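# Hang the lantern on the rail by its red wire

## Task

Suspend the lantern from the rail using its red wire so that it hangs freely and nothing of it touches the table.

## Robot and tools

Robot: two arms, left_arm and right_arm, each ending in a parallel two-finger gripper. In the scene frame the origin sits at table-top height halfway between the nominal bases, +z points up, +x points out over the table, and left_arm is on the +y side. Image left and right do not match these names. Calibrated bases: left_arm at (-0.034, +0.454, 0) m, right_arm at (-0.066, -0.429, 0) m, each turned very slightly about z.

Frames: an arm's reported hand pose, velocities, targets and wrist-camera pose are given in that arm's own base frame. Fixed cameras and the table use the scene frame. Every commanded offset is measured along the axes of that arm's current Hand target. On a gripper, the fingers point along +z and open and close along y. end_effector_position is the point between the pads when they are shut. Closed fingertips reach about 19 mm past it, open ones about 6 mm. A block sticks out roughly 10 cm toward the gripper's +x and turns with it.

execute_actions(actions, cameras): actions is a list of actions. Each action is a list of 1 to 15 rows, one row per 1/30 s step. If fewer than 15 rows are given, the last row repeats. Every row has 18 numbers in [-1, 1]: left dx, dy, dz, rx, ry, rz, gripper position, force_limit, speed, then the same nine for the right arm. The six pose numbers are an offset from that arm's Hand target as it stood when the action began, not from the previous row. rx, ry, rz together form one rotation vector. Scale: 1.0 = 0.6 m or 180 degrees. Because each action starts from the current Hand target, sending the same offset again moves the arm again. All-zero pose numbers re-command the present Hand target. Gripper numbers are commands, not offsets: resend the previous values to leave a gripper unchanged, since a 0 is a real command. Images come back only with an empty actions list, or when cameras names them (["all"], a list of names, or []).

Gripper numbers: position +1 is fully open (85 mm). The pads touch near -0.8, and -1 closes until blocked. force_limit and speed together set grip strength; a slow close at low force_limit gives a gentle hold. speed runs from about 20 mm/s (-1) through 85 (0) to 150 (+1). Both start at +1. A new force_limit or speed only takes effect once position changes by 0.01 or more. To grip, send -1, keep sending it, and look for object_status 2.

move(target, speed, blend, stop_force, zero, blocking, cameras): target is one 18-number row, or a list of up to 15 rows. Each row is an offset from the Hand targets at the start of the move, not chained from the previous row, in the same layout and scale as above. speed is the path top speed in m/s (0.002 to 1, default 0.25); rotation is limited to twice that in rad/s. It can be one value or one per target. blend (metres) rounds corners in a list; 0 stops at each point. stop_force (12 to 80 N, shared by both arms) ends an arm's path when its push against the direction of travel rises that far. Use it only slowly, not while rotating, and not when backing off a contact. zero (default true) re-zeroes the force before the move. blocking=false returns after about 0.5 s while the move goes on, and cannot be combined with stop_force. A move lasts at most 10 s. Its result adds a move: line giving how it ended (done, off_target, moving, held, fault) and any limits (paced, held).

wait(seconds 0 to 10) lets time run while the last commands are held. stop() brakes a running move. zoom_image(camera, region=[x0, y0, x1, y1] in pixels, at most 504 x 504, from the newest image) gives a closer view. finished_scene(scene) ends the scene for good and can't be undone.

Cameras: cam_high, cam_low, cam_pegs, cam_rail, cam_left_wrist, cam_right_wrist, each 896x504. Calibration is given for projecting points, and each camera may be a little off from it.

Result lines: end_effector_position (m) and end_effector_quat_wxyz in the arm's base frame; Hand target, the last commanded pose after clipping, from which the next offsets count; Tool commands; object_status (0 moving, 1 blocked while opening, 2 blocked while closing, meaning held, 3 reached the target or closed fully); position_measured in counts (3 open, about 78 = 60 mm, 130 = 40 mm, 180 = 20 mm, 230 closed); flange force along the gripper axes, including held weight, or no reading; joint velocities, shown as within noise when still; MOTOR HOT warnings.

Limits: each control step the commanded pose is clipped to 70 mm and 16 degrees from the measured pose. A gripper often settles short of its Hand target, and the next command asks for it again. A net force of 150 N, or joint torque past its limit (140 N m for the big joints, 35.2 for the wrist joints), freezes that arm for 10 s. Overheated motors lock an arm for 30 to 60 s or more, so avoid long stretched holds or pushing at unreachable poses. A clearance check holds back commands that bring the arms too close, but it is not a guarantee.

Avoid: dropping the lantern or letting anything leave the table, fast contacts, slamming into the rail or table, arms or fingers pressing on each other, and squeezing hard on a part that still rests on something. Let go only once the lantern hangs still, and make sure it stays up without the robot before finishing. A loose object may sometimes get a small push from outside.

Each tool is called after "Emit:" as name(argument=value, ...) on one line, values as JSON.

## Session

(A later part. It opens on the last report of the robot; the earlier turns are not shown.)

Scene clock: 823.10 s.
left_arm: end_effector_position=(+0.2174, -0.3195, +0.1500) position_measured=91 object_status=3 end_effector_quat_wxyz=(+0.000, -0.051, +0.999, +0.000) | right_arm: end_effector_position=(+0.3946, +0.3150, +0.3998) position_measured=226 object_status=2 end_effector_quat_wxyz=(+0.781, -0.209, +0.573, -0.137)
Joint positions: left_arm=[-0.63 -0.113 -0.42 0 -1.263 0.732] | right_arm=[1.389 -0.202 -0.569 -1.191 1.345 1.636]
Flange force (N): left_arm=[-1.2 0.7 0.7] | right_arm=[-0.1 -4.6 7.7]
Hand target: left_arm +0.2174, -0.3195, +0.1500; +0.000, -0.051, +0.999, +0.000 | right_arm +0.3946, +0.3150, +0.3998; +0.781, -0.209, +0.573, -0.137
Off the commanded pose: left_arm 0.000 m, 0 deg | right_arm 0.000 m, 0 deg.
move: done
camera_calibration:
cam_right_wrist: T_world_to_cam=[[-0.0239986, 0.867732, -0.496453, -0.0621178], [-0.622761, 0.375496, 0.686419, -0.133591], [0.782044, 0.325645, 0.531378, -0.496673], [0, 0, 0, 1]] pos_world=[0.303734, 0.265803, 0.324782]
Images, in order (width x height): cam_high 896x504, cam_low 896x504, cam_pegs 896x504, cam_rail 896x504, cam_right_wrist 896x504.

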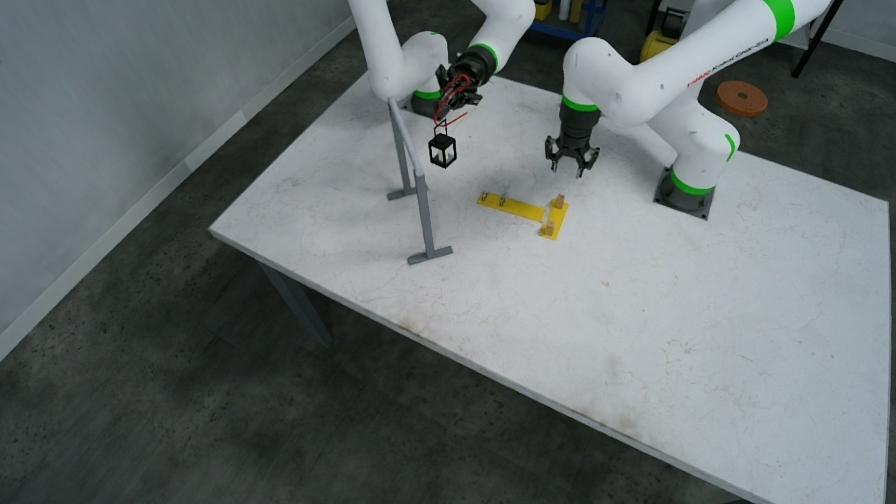

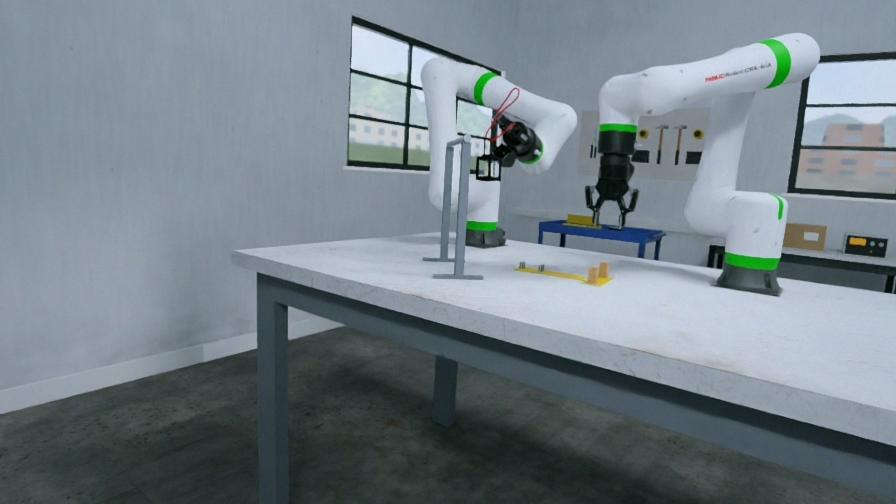

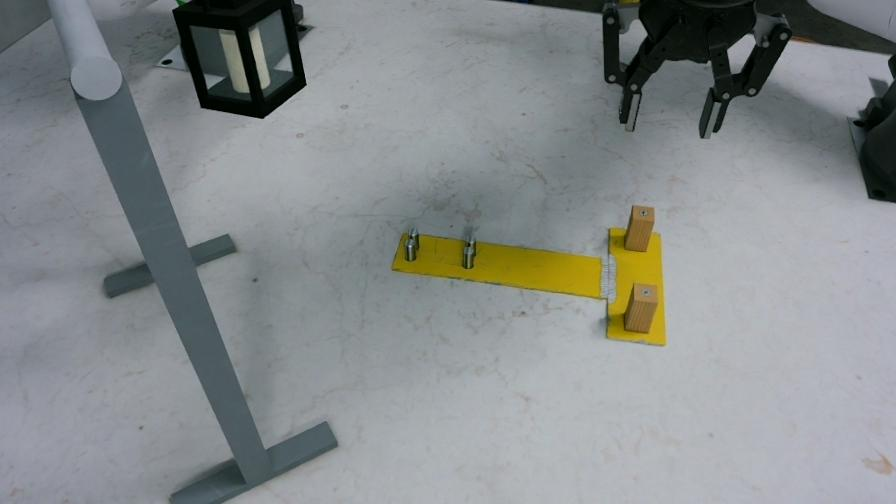

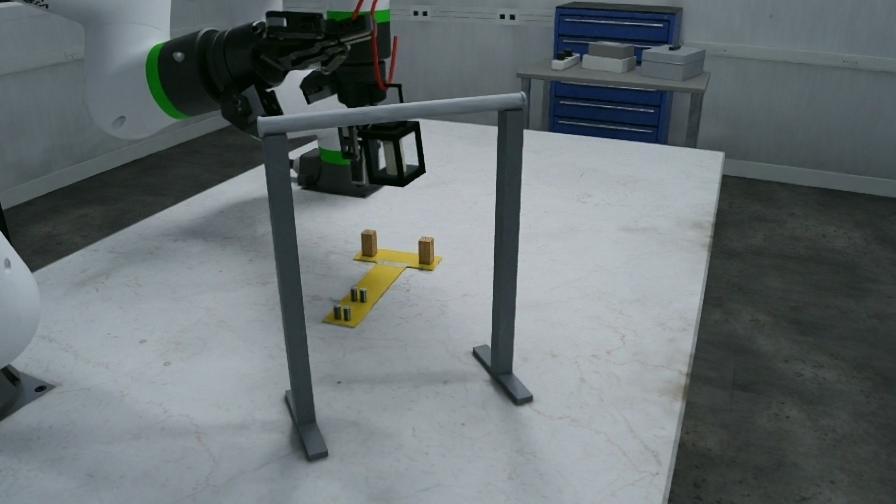

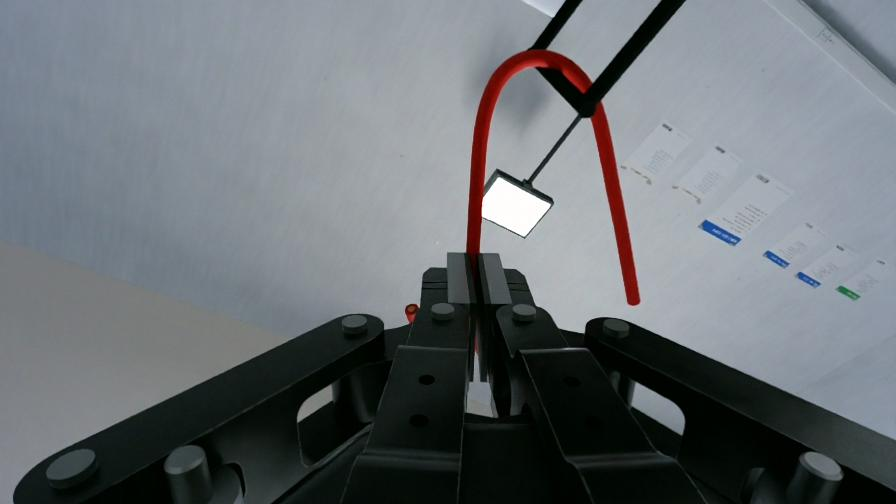

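Emit:
move(target=[-0.1287,0.1933,-0.3198,0.2368,0.3961,-0.3462,0.3,0.5,-0.5,0,0,0,0,0,0,-1,0,-1], speed=0.3, cameras=["cam_left_wrist"])

Scene clock: 847.20 s.
left_arm: end_effector_position=(+0.2823, -0.1962, +0.3419) position_measured=91 object_status=3 end_effector_quat_wxyz=(+0.523, +0.503, -0.592, +0.350) | right_arm: end_effector_position=(+0.3946, +0.3150, +0.3998) position_measured=226 object_status=2 end_effector_quat_wxyz=(+0.781, -0.209, +0.573, -0.137)
Joint positions: left_arm=[0.48 -0.074 -0.743 0.888 -1.981 0.786] | right_arm=[1.389 -0.202 -0.569 -1.191 1.345 1.636]
Flange force (N): left_arm=[-1.4 0.5 -2.3] | right_arm=[0.2 -2.9 8.1]
Hand target: left_arm +0.2823, -0.1962, +0.3419; +0.523, +0.503, -0.592, +0.350 | right_arm +0.3946, +0.3150, +0.3998; +0.781, -0.209, +0.573, -0.137
Off the commanded pose: left_arm 0.000 m, 0 deg | right_arm 0.000 m, 0 deg.
move: done
camera_calibration:
cam_left_wrist: T_world_to_cam=[[-0.957419, 0.258416, 0.128727, 0.282804], [0.0266559, 0.5231, -0.851854, 0.408584], [-0.28747, -0.81215, -0.507714, 0.227348], [0, 0, 0, 1]] pos_world=[0.325226, -0.102171, 0.427077]
Images, in order (width x height): cam_left_wrist 896x504.

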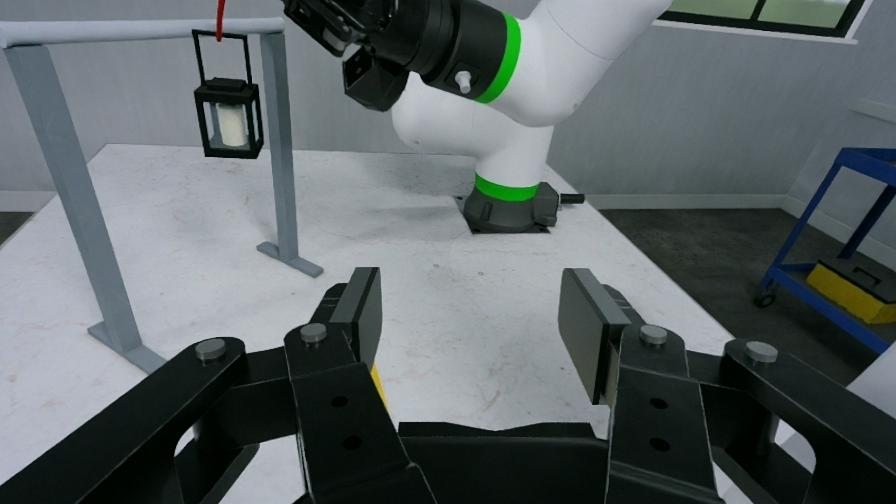

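Emit:
move(target=[0,0,0,0.067,0.14,0,0.3,0.5,-0.5,0,0,0,0,0,0,-1,0,-1], speed=0.3, cameras=["cam_left_wrist"])

Emit:
zoom_image(camera="cam_left_wrist", region=[160, 50, 560, 400])

Scene clock: 852.20 s.
left_arm: end_effector_position=(+0.2823, -0.1962, +0.3419) position_measured=91 object_status=3 end_effector_quat_wxyz=(+0.584, +0.466, -0.424, +0.511) | right_arm: end_effector_position=(+0.3946, +0.3150, +0.3998) position_measured=226 object_status=2 end_effector_quat_wxyz=(+0.781, -0.209, +0.573, -0.137)
Joint positions: left_arm=[0.523 -0.025 -1.087 1.184 -2.01 0.592] | right_arm=[1.389 -0.202 -0.569 -1.191 1.345 1.636]
Flange force (N): left_arm=[-0.3 0.8 -3.3] | right_arm=[0.0 -3.6 7.2]
Hand target: left_arm +0.2823, -0.1962, +0.3419; +0.584, +0.466, -0.424, +0.511 | right_arm +0.3946, +0.3150, +0.3998; +0.781, -0.209, +0.573, -0.137
Off the commanded pose: left_arm 0.000 m, 0 deg | right_arm 0.000 m, 0 deg.
move: done
camera_calibration:
cam_left_wrist: T_world_to_cam=[[-0.990678, 0.0593544, 0.122615, 0.25524], [-0.114442, 0.125624, -0.985455, 0.416141], [-0.0738944, -0.990301, -0.11766, -0.0012096], [0, 0, 0, 1]] pos_world=[0.300396, -0.0686247, 0.37865]
Images, in order (width x height): cam_left_wrist 896x504.

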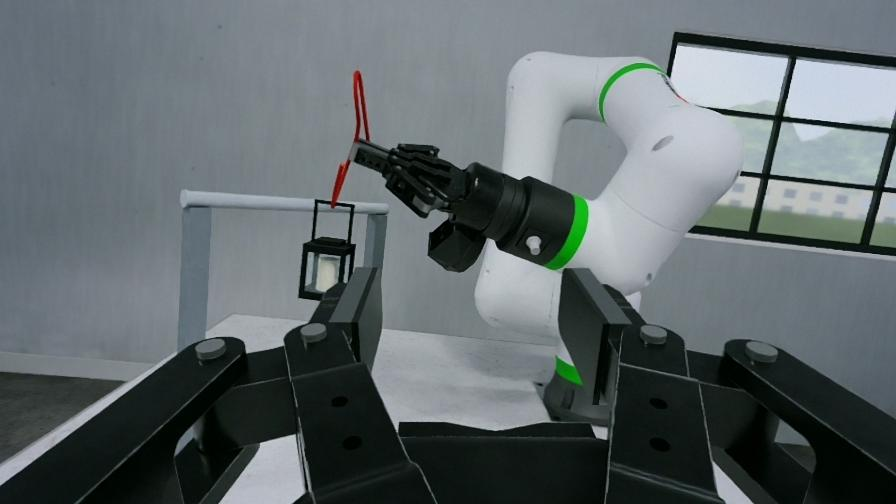

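Scaled by 1.260.

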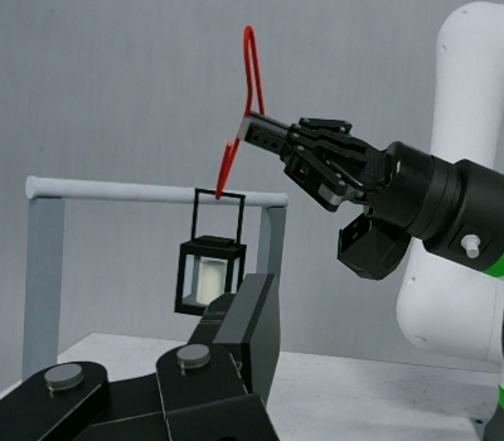

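Emit:
zoom_image(camera="cam_left_wrist", region=[300, 50, 440, 220])

Scaled by 2.965.

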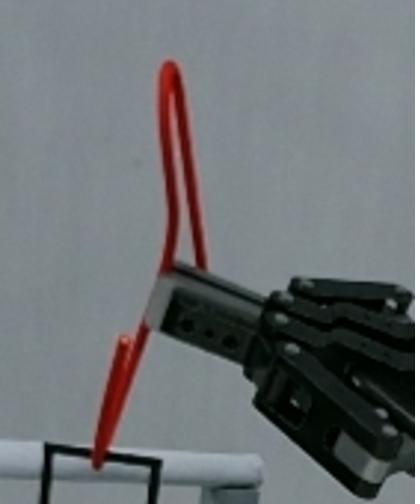

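Emit:
move(target=[[0,0,0,0,0,0,0.3,0.5,-0.5,-0.2232,-0.1288,0.0691,0,0,0,-1,0,-1],[0,0,0,0,0,0,0.3,0.5,-0.5,-0.2545,-0.0635,0.0903,-0.425,-0.1145,0.254,-1,0,-1]], speed=0.17, blend=[0.03,0], cameras=["cam_left_wrist","cam_rail","cam_high","cam_right_wrist"])

Scene clock: 912.67 s.
left_arm: end_effector_position=(+0.2823, -0.1962, +0.3419) position_measured=91 object_status=3 end_effector_quat_wxyz=(+0.584, +0.466, -0.424, +0.511) | right_arm: end_effector_position=(+0.4004, +0.3600, +0.5600) position_measured=226 object_status=2 end_effector_quat_wxyz=(+0.561, -0.430, +0.431, +0.560)
Joint positions: left_arm=[0.523 -0.025 -1.087 1.184 -2.01 0.592] | right_arm=[0.062 -0.074 -0.049 -1.832 -1.504 1.563]
Flange force (N): left_arm=[-0.1 0.6 -2.7] | right_arm=[-1.7 -0.6 -6.5]
Hand target: left_arm +0.2823, -0.1962, +0.3419; +0.584, +0.466, -0.424, +0.511 | right_arm +0.4003, +0.3600, +0.5599; +0.561, -0.430, +0.431, +0.561
Off the commanded pose: left_arm 0.000 m, 0 deg | right_arm 0.000 m, 0 deg.
move: done
camera_calibration:
cam_left_wrist: T_world_to_cam=[[-0.990667, 0.0593399, 0.122713, 0.255199], [-0.11454, 0.125629, -0.985443, 0.416166], [-0.0738923, -0.990301, -0.117659, -0.00121054], [0, 0, 0, 1]] pos_world=[0.300396, -0.0686247, 0.37865]
cam_right_wrist: T_world_to_cam=[[-0.999867, 0.0016538, -0.0162257, 0.412033], [-0.0141459, -0.583114, 0.812267, -0.225915], [-0.00811813, 0.812389, 0.58306, -0.488698], [0, 0, 0, 1]] pos_world=[0.404815, 0.264597, 0.475129]
Images, in order (width x height): cam_high 896x504, cam_rail 896x504, cam_left_wrist 896x504, cam_right_wrist 896x504.

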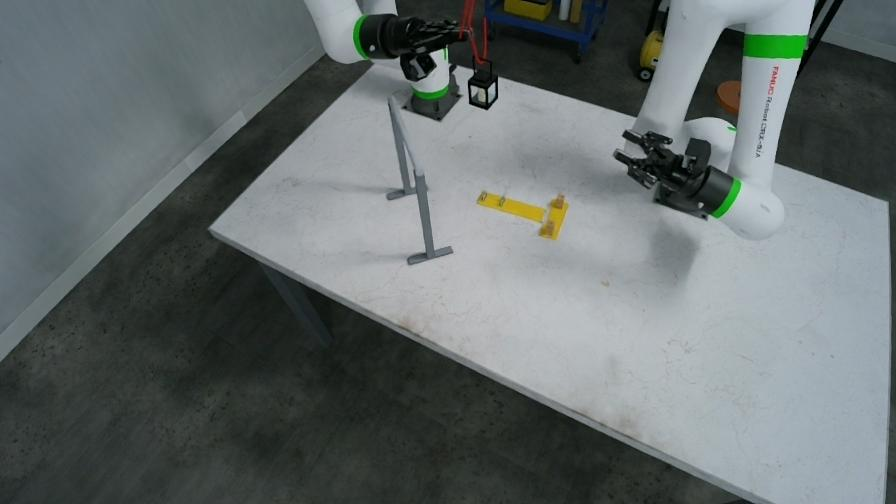

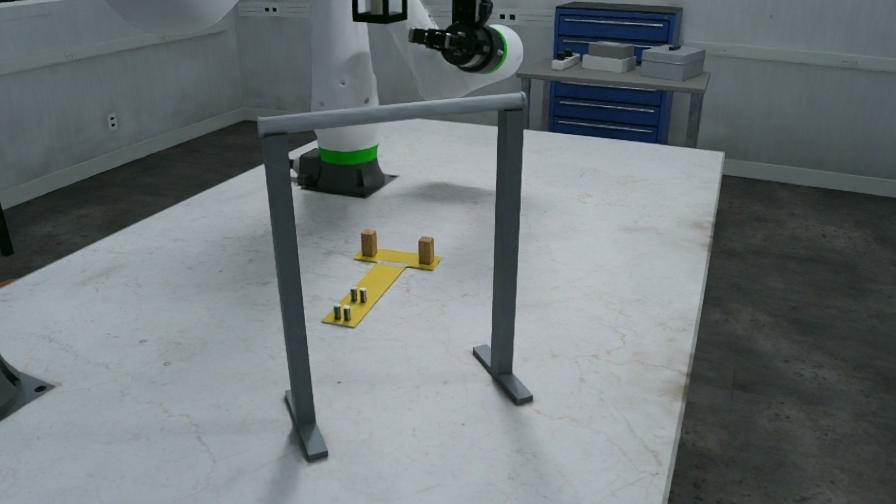

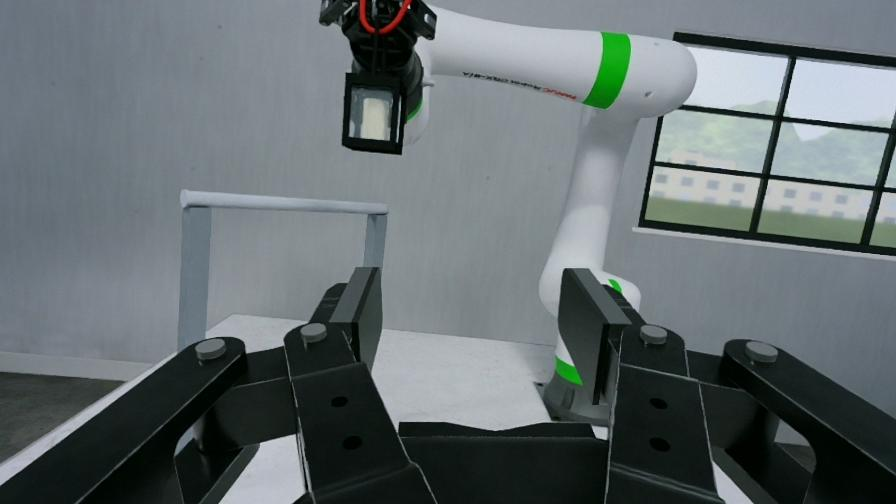

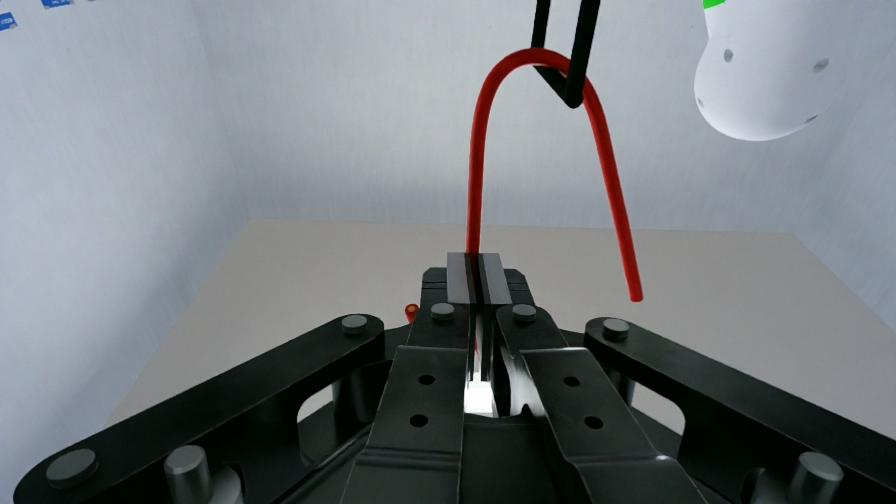

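Emit:
move(target=[0.4178,-0.1228,0.2383,-0.002,-0.066,0.0354,-0.8,0.5,-0.5,0,0,0,0,0,0,-1,0,-1], speed=0.25, cameras=["cam_left_wrist","cam_rail"])

Emit:
zoom_image(camera="cam_left_wrist", region=[340, 140, 600, 400])

Scene clock: 926.50 s.
left_arm: end_effector_position=(+0.3821, -0.2886, +0.6068) position_measured=229 object_status=3 end_effector_quat_wxyz=(+0.509, +0.491, -0.509, +0.491) | right_arm: end_effector_position=(+0.4003, +0.3600, +0.5599) position_measured=226 object_status=2 end_effector_quat_wxyz=(+0.561, -0.430, +0.431, +0.561)
Joint positions: left_arm=[0.069 -0.133 -0.392 1.544 -1.673 1.31] | right_arm=[0.062 -0.074 -0.049 -1.832 -1.504 1.563]
Flange force (N): left_arm=[-0.2 0.0 -2.0] | right_arm=[-1.6 -1.2 -6.9]
Hand target: left_arm +0.3822, -0.2886, +0.6068; +0.509, +0.491, -0.509, +0.491 | right_arm +0.4003, +0.3600, +0.5599; +0.561, -0.430, +0.431, +0.561
Off the commanded pose: left_arm 0.000 m, 0 deg | right_arm 0.000 m, 0 deg.
move: done
camera_calibration:
cam_left_wrist: T_world_to_cam=[[-0.998558, 0.0514965, 0.0151835, 0.393093], [0.0022661, 0.322984, -0.946402, 0.688908], [-0.0536404, -0.945002, -0.322635, 0.0755465], [0, 0, 0, 1]] pos_world=[0.395017, -0.171358, 0.670389]
Images, in order (width x height): cam_rail 896x504, cam_left_wrist 896x504.

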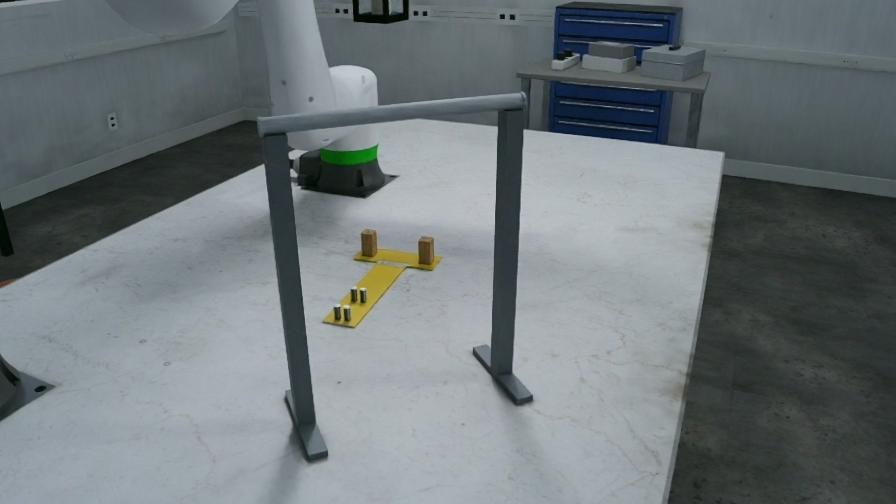

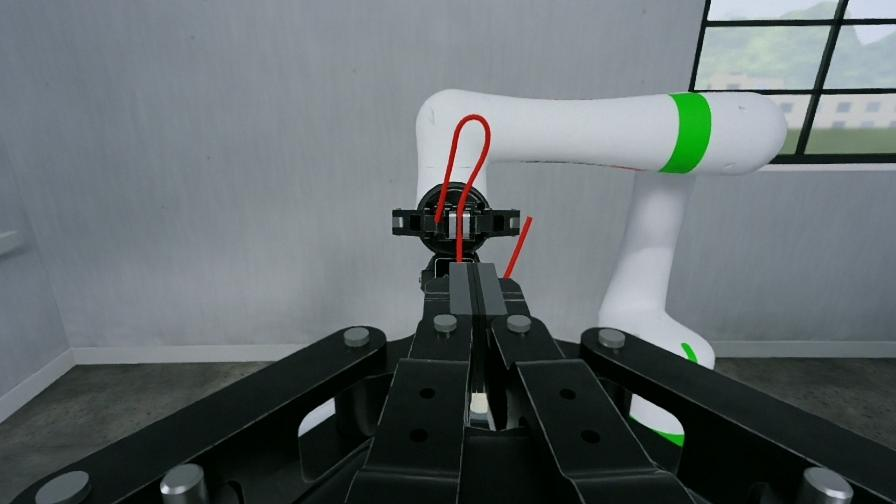

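Scaled by 1.938.

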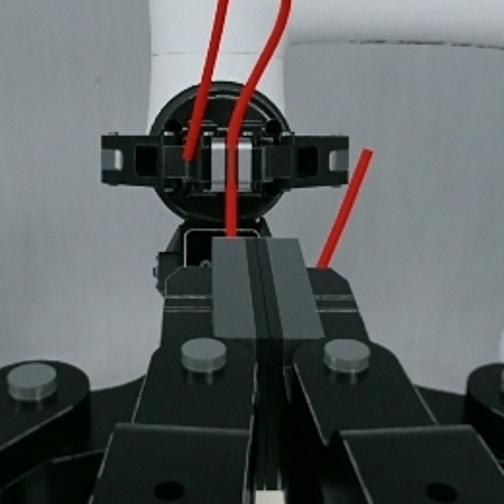

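Emit:
move(target=[0.0037,0.0148,0.3138,0,0,0,-0.8,0.5,-0.5,0,0,0,0,0,0,-1,0,-1], speed=0.15, cameras=["cam_left_wrist","cam_high"])

Emit:
zoom_image(camera="cam_left_wrist", region=[340, 100, 600, 320])

Scene clock: 944.47 s.
left_arm: end_effector_position=(+0.3663, -0.4764, +0.6091) position_measured=229 object_status=3 end_effector_quat_wxyz=(+0.509, +0.491, -0.509, +0.491) | right_arm: end_effector_position=(+0.4003, +0.3600, +0.5599) position_measured=226 object_status=2 end_effector_quat_wxyz=(+0.561, -0.430, +0.431, +0.561)
Joint positions: left_arm=[-0.445 -0.09 -0.347 1.68 -1.178 1.292] | right_arm=[0.062 -0.074 -0.049 -1.832 -1.504 1.563]
Flange force (N): left_arm=[-0.4 -1.0 -1.9] | right_arm=[-1.6 -0.9 -6.4]
Hand target: left_arm +0.3663, -0.4764, +0.6091; +0.509, +0.491, -0.509, +0.491 | right_arm +0.4003, +0.3600, +0.5599; +0.561, -0.430, +0.431, +0.561
Off the commanded pose: left_arm 0.000 m, 0 deg | right_arm 0.000 m, 0 deg.
move: done
camera_calibration:
cam_left_wrist: T_world_to_cam=[[-0.998558, 0.0514965, 0.0151835, 0.386952], [0.0022661, 0.322984, -0.946402, 0.751777], [-0.0536404, -0.945002, -0.322635, -0.10203], [0, 0, 0, 1]] pos_world=[0.379217, -0.359158, 0.672689]
Images, in order (width x height): cam_high 896x504, cam_left_wrist 896x504.

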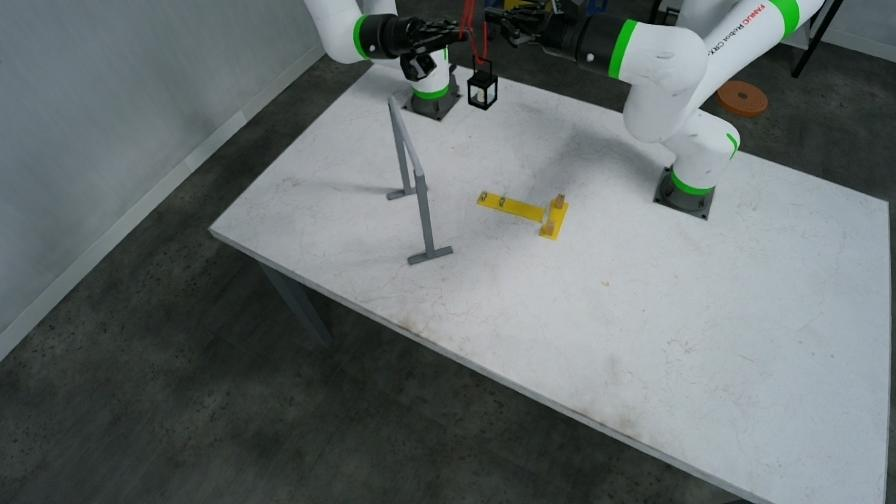

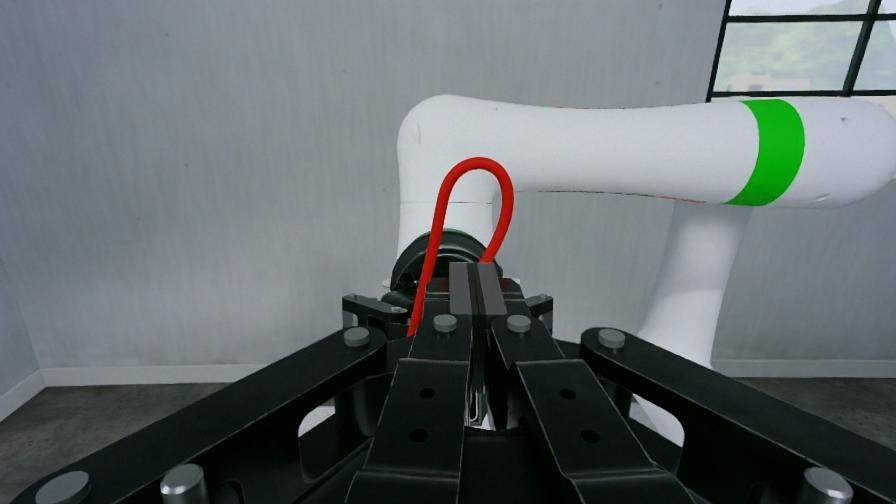

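Scaled by 1.938.

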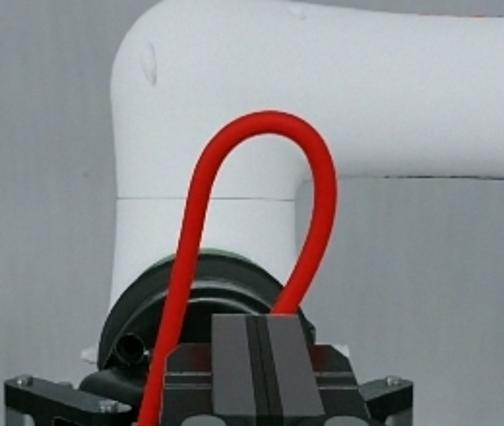

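Emit:
move(target=[0.015,-0.0022,0.02,0,0,0,-0.8,0.5,-0.5,0,0,0,0,0,0,-1,0,-1], speed=0.05, stop_force=12, cameras=["cam_left_wrist"])

Emit:
zoom_image(camera="cam_left_wrist", region=[360, 140, 580, 320])

Scene clock: 957.27 s.
left_arm: end_effector_position=(+0.3671, -0.4885, +0.6181) position_measured=229 object_status=3 end_effector_quat_wxyz=(+0.509, +0.491, -0.509, +0.491) | right_arm: end_effector_position=(+0.4003, +0.3600, +0.5599) position_measured=226 object_status=2 end_effector_quat_wxyz=(+0.561, -0.430, +0.431, +0.561)
Joint positions: left_arm=[-0.469 -0.075 -0.313 1.679 -1.152 1.31] | right_arm=[0.062 -0.074 -0.049 -1.832 -1.504 1.563]
Flange force (N): left_arm=[-0.3 0.0 -1.2] | right_arm=[-1.2 -1.9 -6.0]
Hand target: left_arm +0.3671, -0.4885, +0.6181; +0.509, +0.491, -0.509, +0.491 | right_arm +0.4003, +0.3600, +0.5599; +0.561, -0.430, +0.431, +0.561
Off the commanded pose: left_arm 0.000 m, 0 deg | right_arm 0.000 m, 0 deg.
move: done
camera_calibration:
cam_left_wrist: T_world_to_cam=[[-0.998558, 0.051495, 0.0151875, 0.388234], [0.00226181, 0.322984, -0.946402, 0.764203], [-0.0536403, -0.945002, -0.322635, -0.110518], [0, 0, 0, 1]] pos_world=[0.380017, -0.371258, 0.681689]
Images, in order (width x height): cam_left_wrist 896x504.

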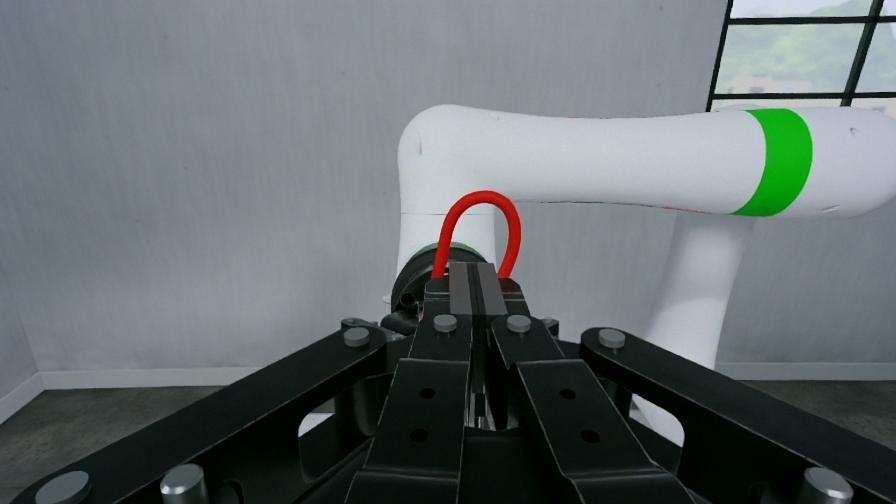

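Scaled by 2.291.

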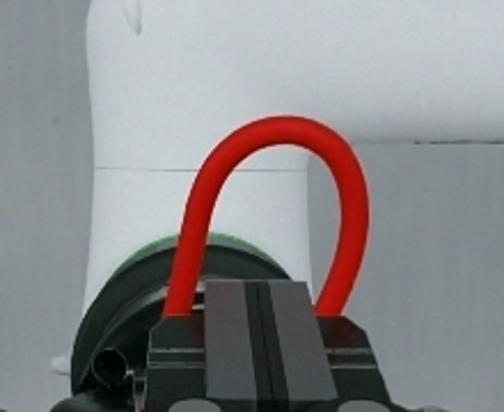

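Emit:
move(target=[0,0.001,0.045,0,0,0,-0.8,0.5,-0.5,0,0,0,0,0,0,-1,0,-1], speed=0.03, stop_force=12, cameras=["cam_left_wrist","cam_right_wrist"])

Emit:
zoom_image(camera="cam_left_wrist", region=[360, 140, 580, 320])

Scene clock: 962.83 s.
left_arm: end_effector_position=(+0.3655, -0.5154, +0.6181) position_measured=229 object_status=3 end_effector_quat_wxyz=(+0.509, +0.491, -0.509, +0.491) | right_arm: end_effector_position=(+0.4003, +0.3600, +0.5599) position_measured=226 object_status=2 end_effector_quat_wxyz=(+0.561, -0.430, +0.431, +0.561)
Joint positions: left_arm=[-0.533 -0.049 -0.288 1.698 -1.091 1.301] | right_arm=[0.062 -0.074 -0.049 -1.832 -1.504 1.563]
Flange force (N): left_arm=[-2.2 -1.3 -4.9] | right_arm=[-3.9 -0.5 -10.2]
Hand target: left_arm +0.3655, -0.5154, +0.6181; +0.509, +0.491, -0.509, +0.491 | right_arm +0.4003, +0.3600, +0.5599; +0.561, -0.430, +0.431, +0.561
Off the commanded pose: left_arm 0.000 m, 0 deg | right_arm 0.000 m, 0 deg.
move: done
camera_calibration:
cam_left_wrist: T_world_to_cam=[[-0.998558, 0.051495, 0.0151875, 0.388027], [0.00226181, 0.322984, -0.946402, 0.772927], [-0.0536403, -0.945002, -0.322635, -0.136119], [0, 0, 0, 1]] pos_world=[0.378417, -0.398258, 0.681689]
cam_right_wrist: T_world_to_cam=[[-0.999868, 0.00151423, -0.0162031, 0.41206], [-0.0140461, -0.583115, 0.812268, -0.225898], [-0.00821833, 0.812388, 0.583059, -0.488738], [0, 0, 0, 1]] pos_world=[0.404815, 0.264696, 0.475129]
Images, in order (width x height): cam_left_wrist 896x504, cam_right_wrist 896x504.

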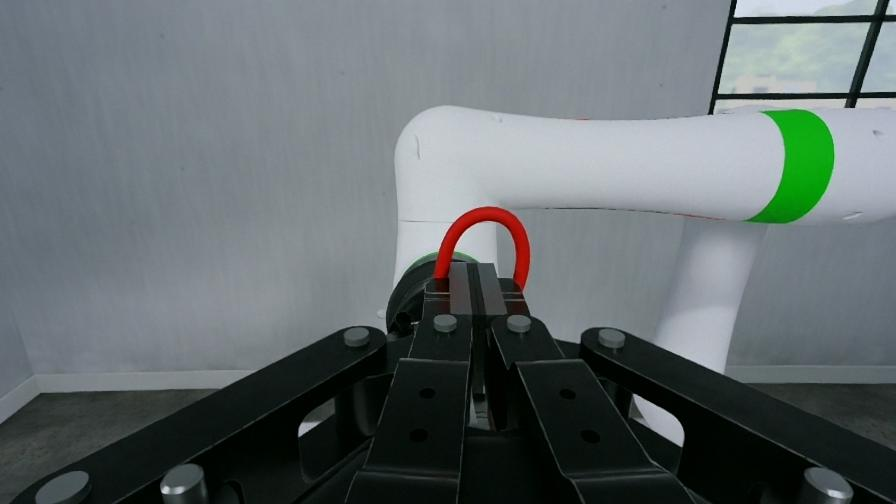

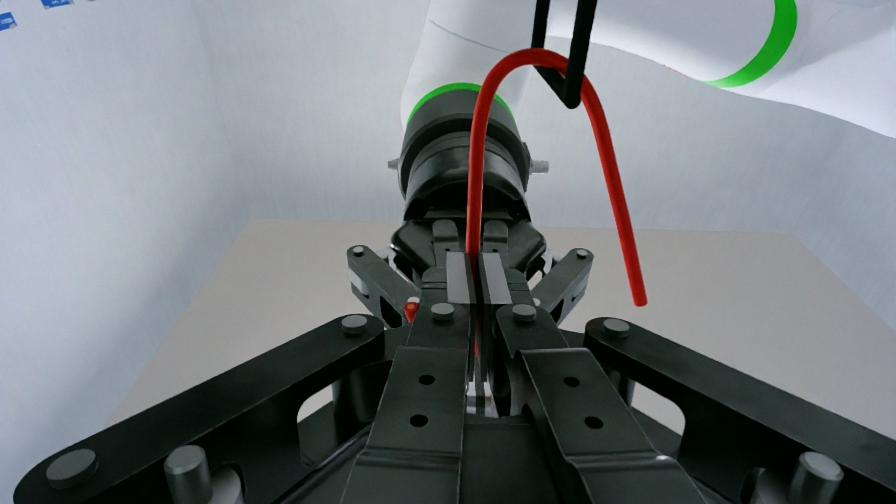

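Scaled by 2.291.

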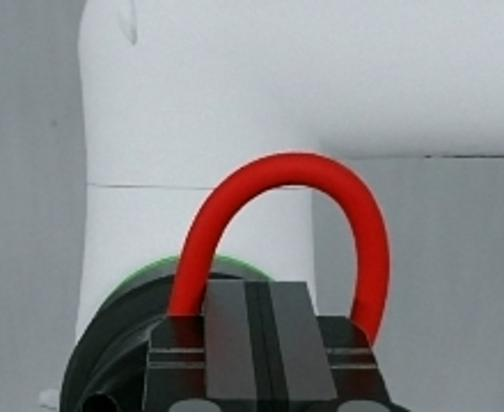

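Emit:
move(target=[0,0,0,0,0,0,-0.4,0,-1,0,0,0,0,0,0,-1,0,-1], cameras=["cam_left_wrist"])

Emit:
zoom_image(camera="cam_left_wrist", region=[360, 140, 580, 320])

Scene clock: 968.27 s.
left_arm: end_effector_position=(+0.3656, -0.5155, +0.6181) position_measured=187 object_status=0 end_effector_quat_wxyz=(+0.509, +0.491, -0.509, +0.491) | right_arm: end_effector_position=(+0.4003, +0.3600, +0.5600) position_measured=226 object_status=2 end_effector_quat_wxyz=(+0.561, -0.430, +0.431, +0.561)
Joint positions: left_arm=[-0.533 -0.049 -0.288 1.698 -1.09 1.301] | right_arm=[0.062 -0.074 -0.049 -1.832 -1.504 1.563]
Flange force (N): left_arm=[-23.7 -26.6 -8.2] | right_arm=[-24.2 25.8 -7.4]
Hand target: left_arm +0.3655, -0.5154, +0.6181; +0.509, +0.491, -0.509, +0.491 | right_arm +0.4003, +0.3600, +0.5599; +0.561, -0.430, +0.431, +0.561
Off the commanded pose: left_arm 0.000 m, 0 deg | right_arm 0.000 m, 0 deg.
move: done
camera_calibration:
cam_left_wrist: T_world_to_cam=[[-0.998558, 0.0514594, 0.0152819, 0.38805], [0.00216612, 0.323077, -0.94637, 0.772884], [-0.0536369, -0.944973, -0.322723, -0.136076], [0, 0, 0, 1]] pos_world=[0.378517, -0.398258, 0.68159]
Images, in order (width x height): cam_left_wrist 896x504.

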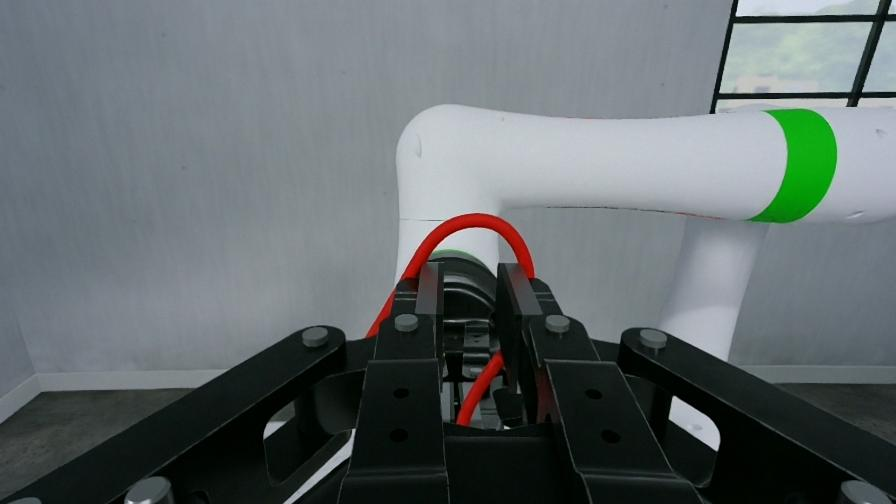

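Scaled by 2.291.

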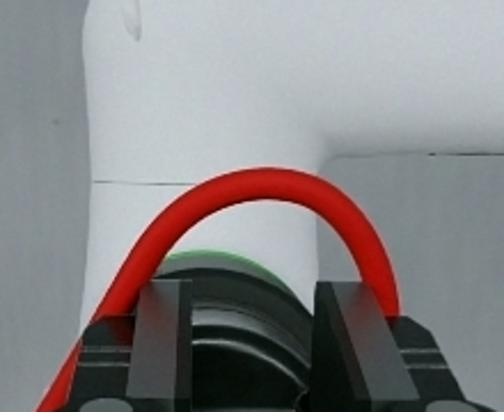

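Emit:
move(target=[0,0,0,0,0,0,-0.8,0,-1,0,0,0,0,0,0,-1,0,-1], cameras=["cam_left_wrist"])

Emit:
zoom_image(camera="cam_left_wrist", region=[320, 140, 580, 360])

Scene clock: 971.63 s.
left_arm: end_effector_position=(+0.3655, -0.5154, +0.6181) position_measured=229 object_status=0 end_effector_quat_wxyz=(+0.509, +0.491, -0.509, +0.491) | right_arm: end_effector_position=(+0.4004, +0.3600, +0.5599) position_measured=226 object_status=2 end_effector_quat_wxyz=(+0.561, -0.430, +0.431, +0.561)
Joint positions: left_arm=[-0.533 -0.049 -0.288 1.698 -1.091 1.301] | right_arm=[0.062 -0.074 -0.049 -1.832 -1.504 1.563]
Flange force (N): left_arm=[0.6 0.0 -3.3] | right_arm=[-1.2 -1.8 -8.2]
Hand target: left_arm +0.3655, -0.5154, +0.6181; +0.509, +0.491, -0.509, +0.491 | right_arm +0.4003, +0.3600, +0.5599; +0.561, -0.430, +0.431, +0.561
Off the commanded pose: left_arm 0.000 m, 0 deg | right_arm 0.000 m, 0 deg.
move: done
camera_calibration:
cam_left_wrist: T_world_to_cam=[[-0.998552, 0.0515902, 0.0152176, 0.388042], [0.00226407, 0.322984, -0.946402, 0.772926], [-0.0537401, -0.944997, -0.322633, -0.136081], [0, 0, 0, 1]] pos_world=[0.378417, -0.398258, 0.681689]
Images, in order (width x height): cam_left_wrist 896x504.

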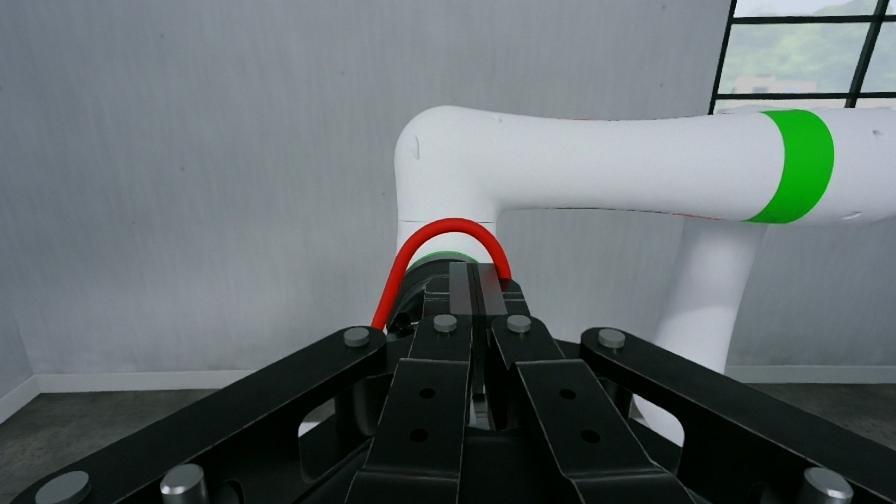

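Scaled by 1.938.

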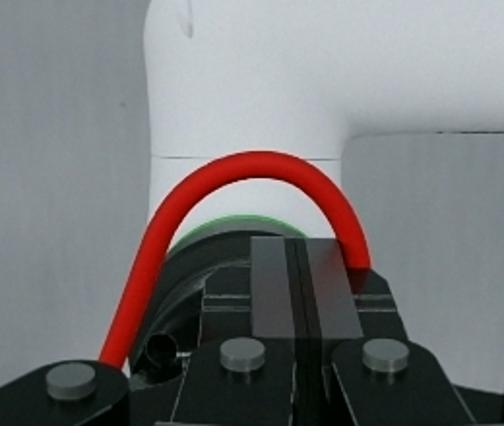

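Emit:
move(target=[0,0,-0.37,0,0,0,-0.8,0,-1,0,0,0,0,0,0,-1,0,-1], speed=0.2, cameras=["cam_left_wrist","cam_high","cam_right_wrist"])

Emit:
zoom_image(camera="cam_left_wrist", region=[360, 100, 600, 340])

Emit:
zoom_image(camera="cam_high", region=[400, 0, 540, 120])

Scene clock: 975.70 s.
left_arm: end_effector_position=(+0.3738, -0.2936, +0.6181) position_measured=229 object_status=3 end_effector_quat_wxyz=(+0.509, +0.491, -0.509, +0.491) | right_arm: end_effector_position=(+0.4003, +0.3600, +0.5599) position_measured=226 object_status=2 end_effector_quat_wxyz=(+0.561, -0.430, +0.431, +0.561)
Joint positions: left_arm=[0.055 -0.153 -0.385 1.55 -1.661 1.338] | right_arm=[0.062 -0.074 -0.049 -1.832 -1.504 1.563]
Flange force (N): left_arm=[-0.7 -0.3 -1.9] | right_arm=[-1.5 -1.1 -6.5]
Hand target: left_arm +0.3738, -0.2936, +0.6181; +0.509, +0.491, -0.509, +0.491 | right_arm +0.4003, +0.3600, +0.5599; +0.561, -0.430, +0.431, +0.561
Off the commanded pose: left_arm 0.000 m, 0 deg | right_arm 0.000 m, 0 deg.
move: done
camera_calibration:
cam_left_wrist: T_world_to_cam=[[-0.998552, 0.0515888, 0.0152217, 0.384886], [0.00225977, 0.322984, -0.946402, 0.701176], [-0.05374, -0.944997, -0.322633, 0.0739334], [0, 0, 0, 1]] pos_world=[0.386717, -0.176458, 0.681589]
cam_right_wrist: T_world_to_cam=[[-0.999868, 0.00151423, -0.0162031, 0.412058], [-0.0140461, -0.583115, 0.812268, -0.225817], [-0.00821833, 0.812388, 0.583059, -0.488679], [0, 0, 0, 1]] pos_world=[0.404815, 0.264696, 0.475029]
Images, in order (width x height): cam_high 896x504, cam_left_wrist 896x504, cam_right_wrist 896x504.

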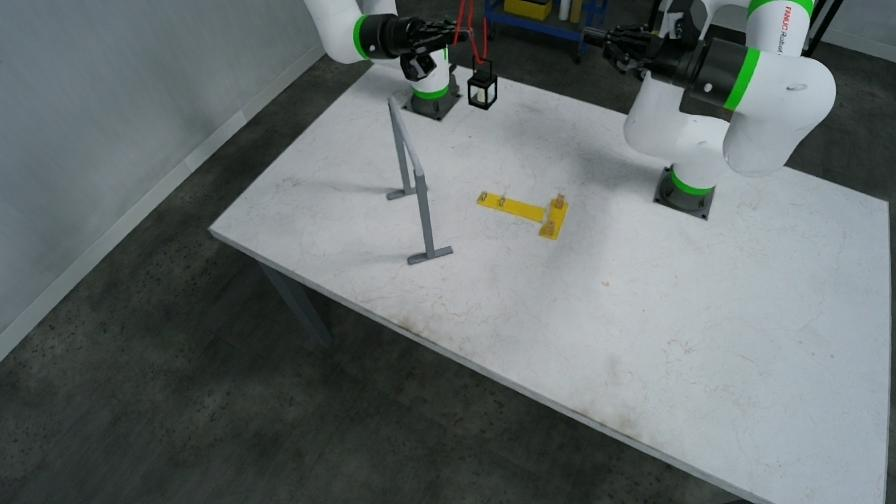

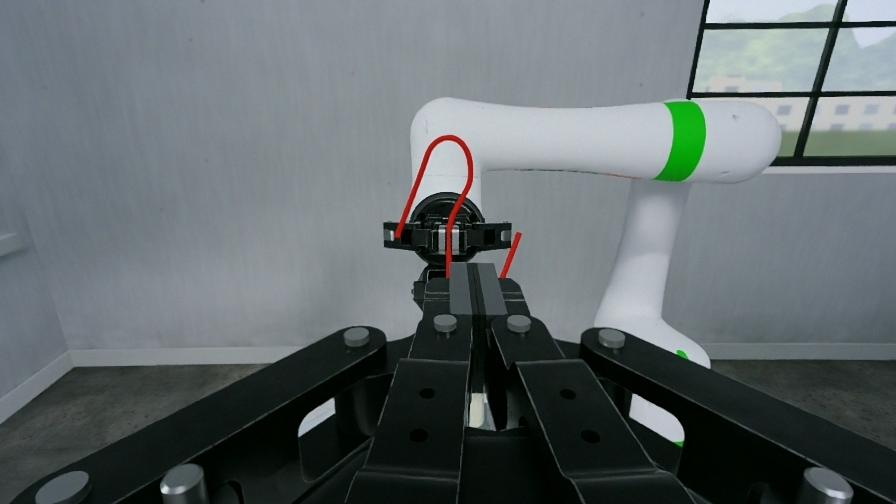

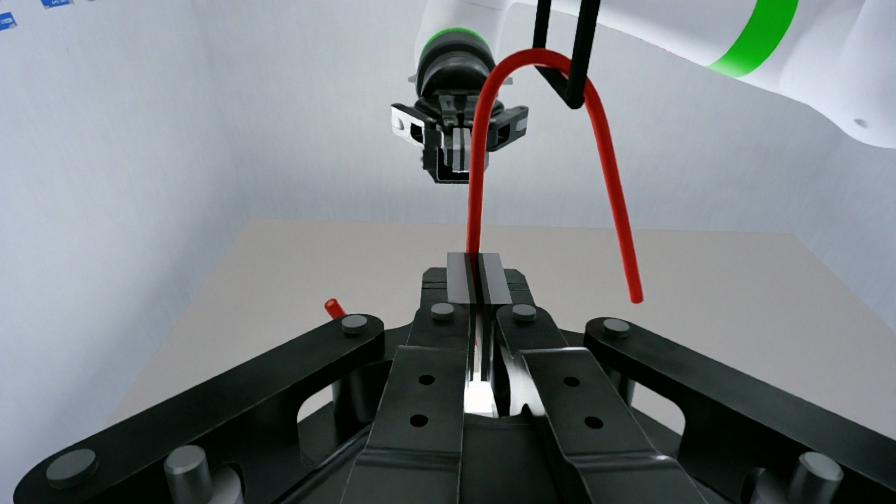

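Scaled by 2.100.

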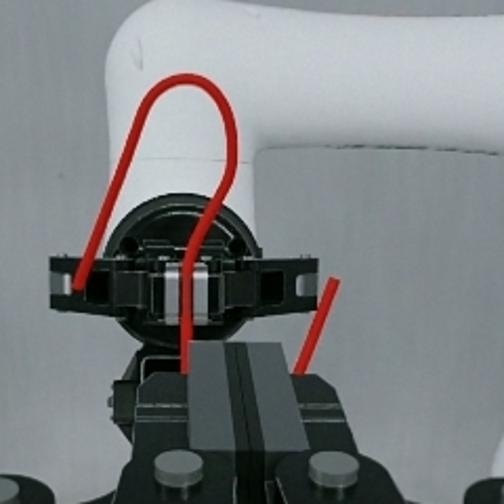

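Scaled by 3.600.

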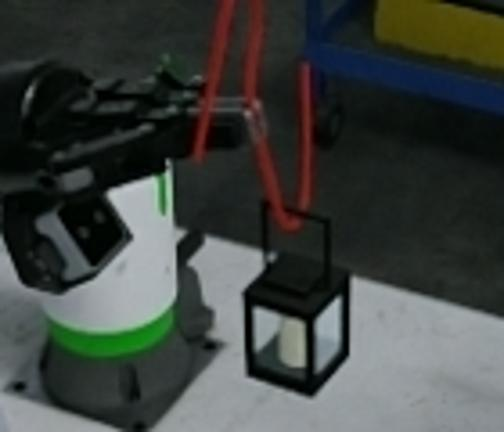

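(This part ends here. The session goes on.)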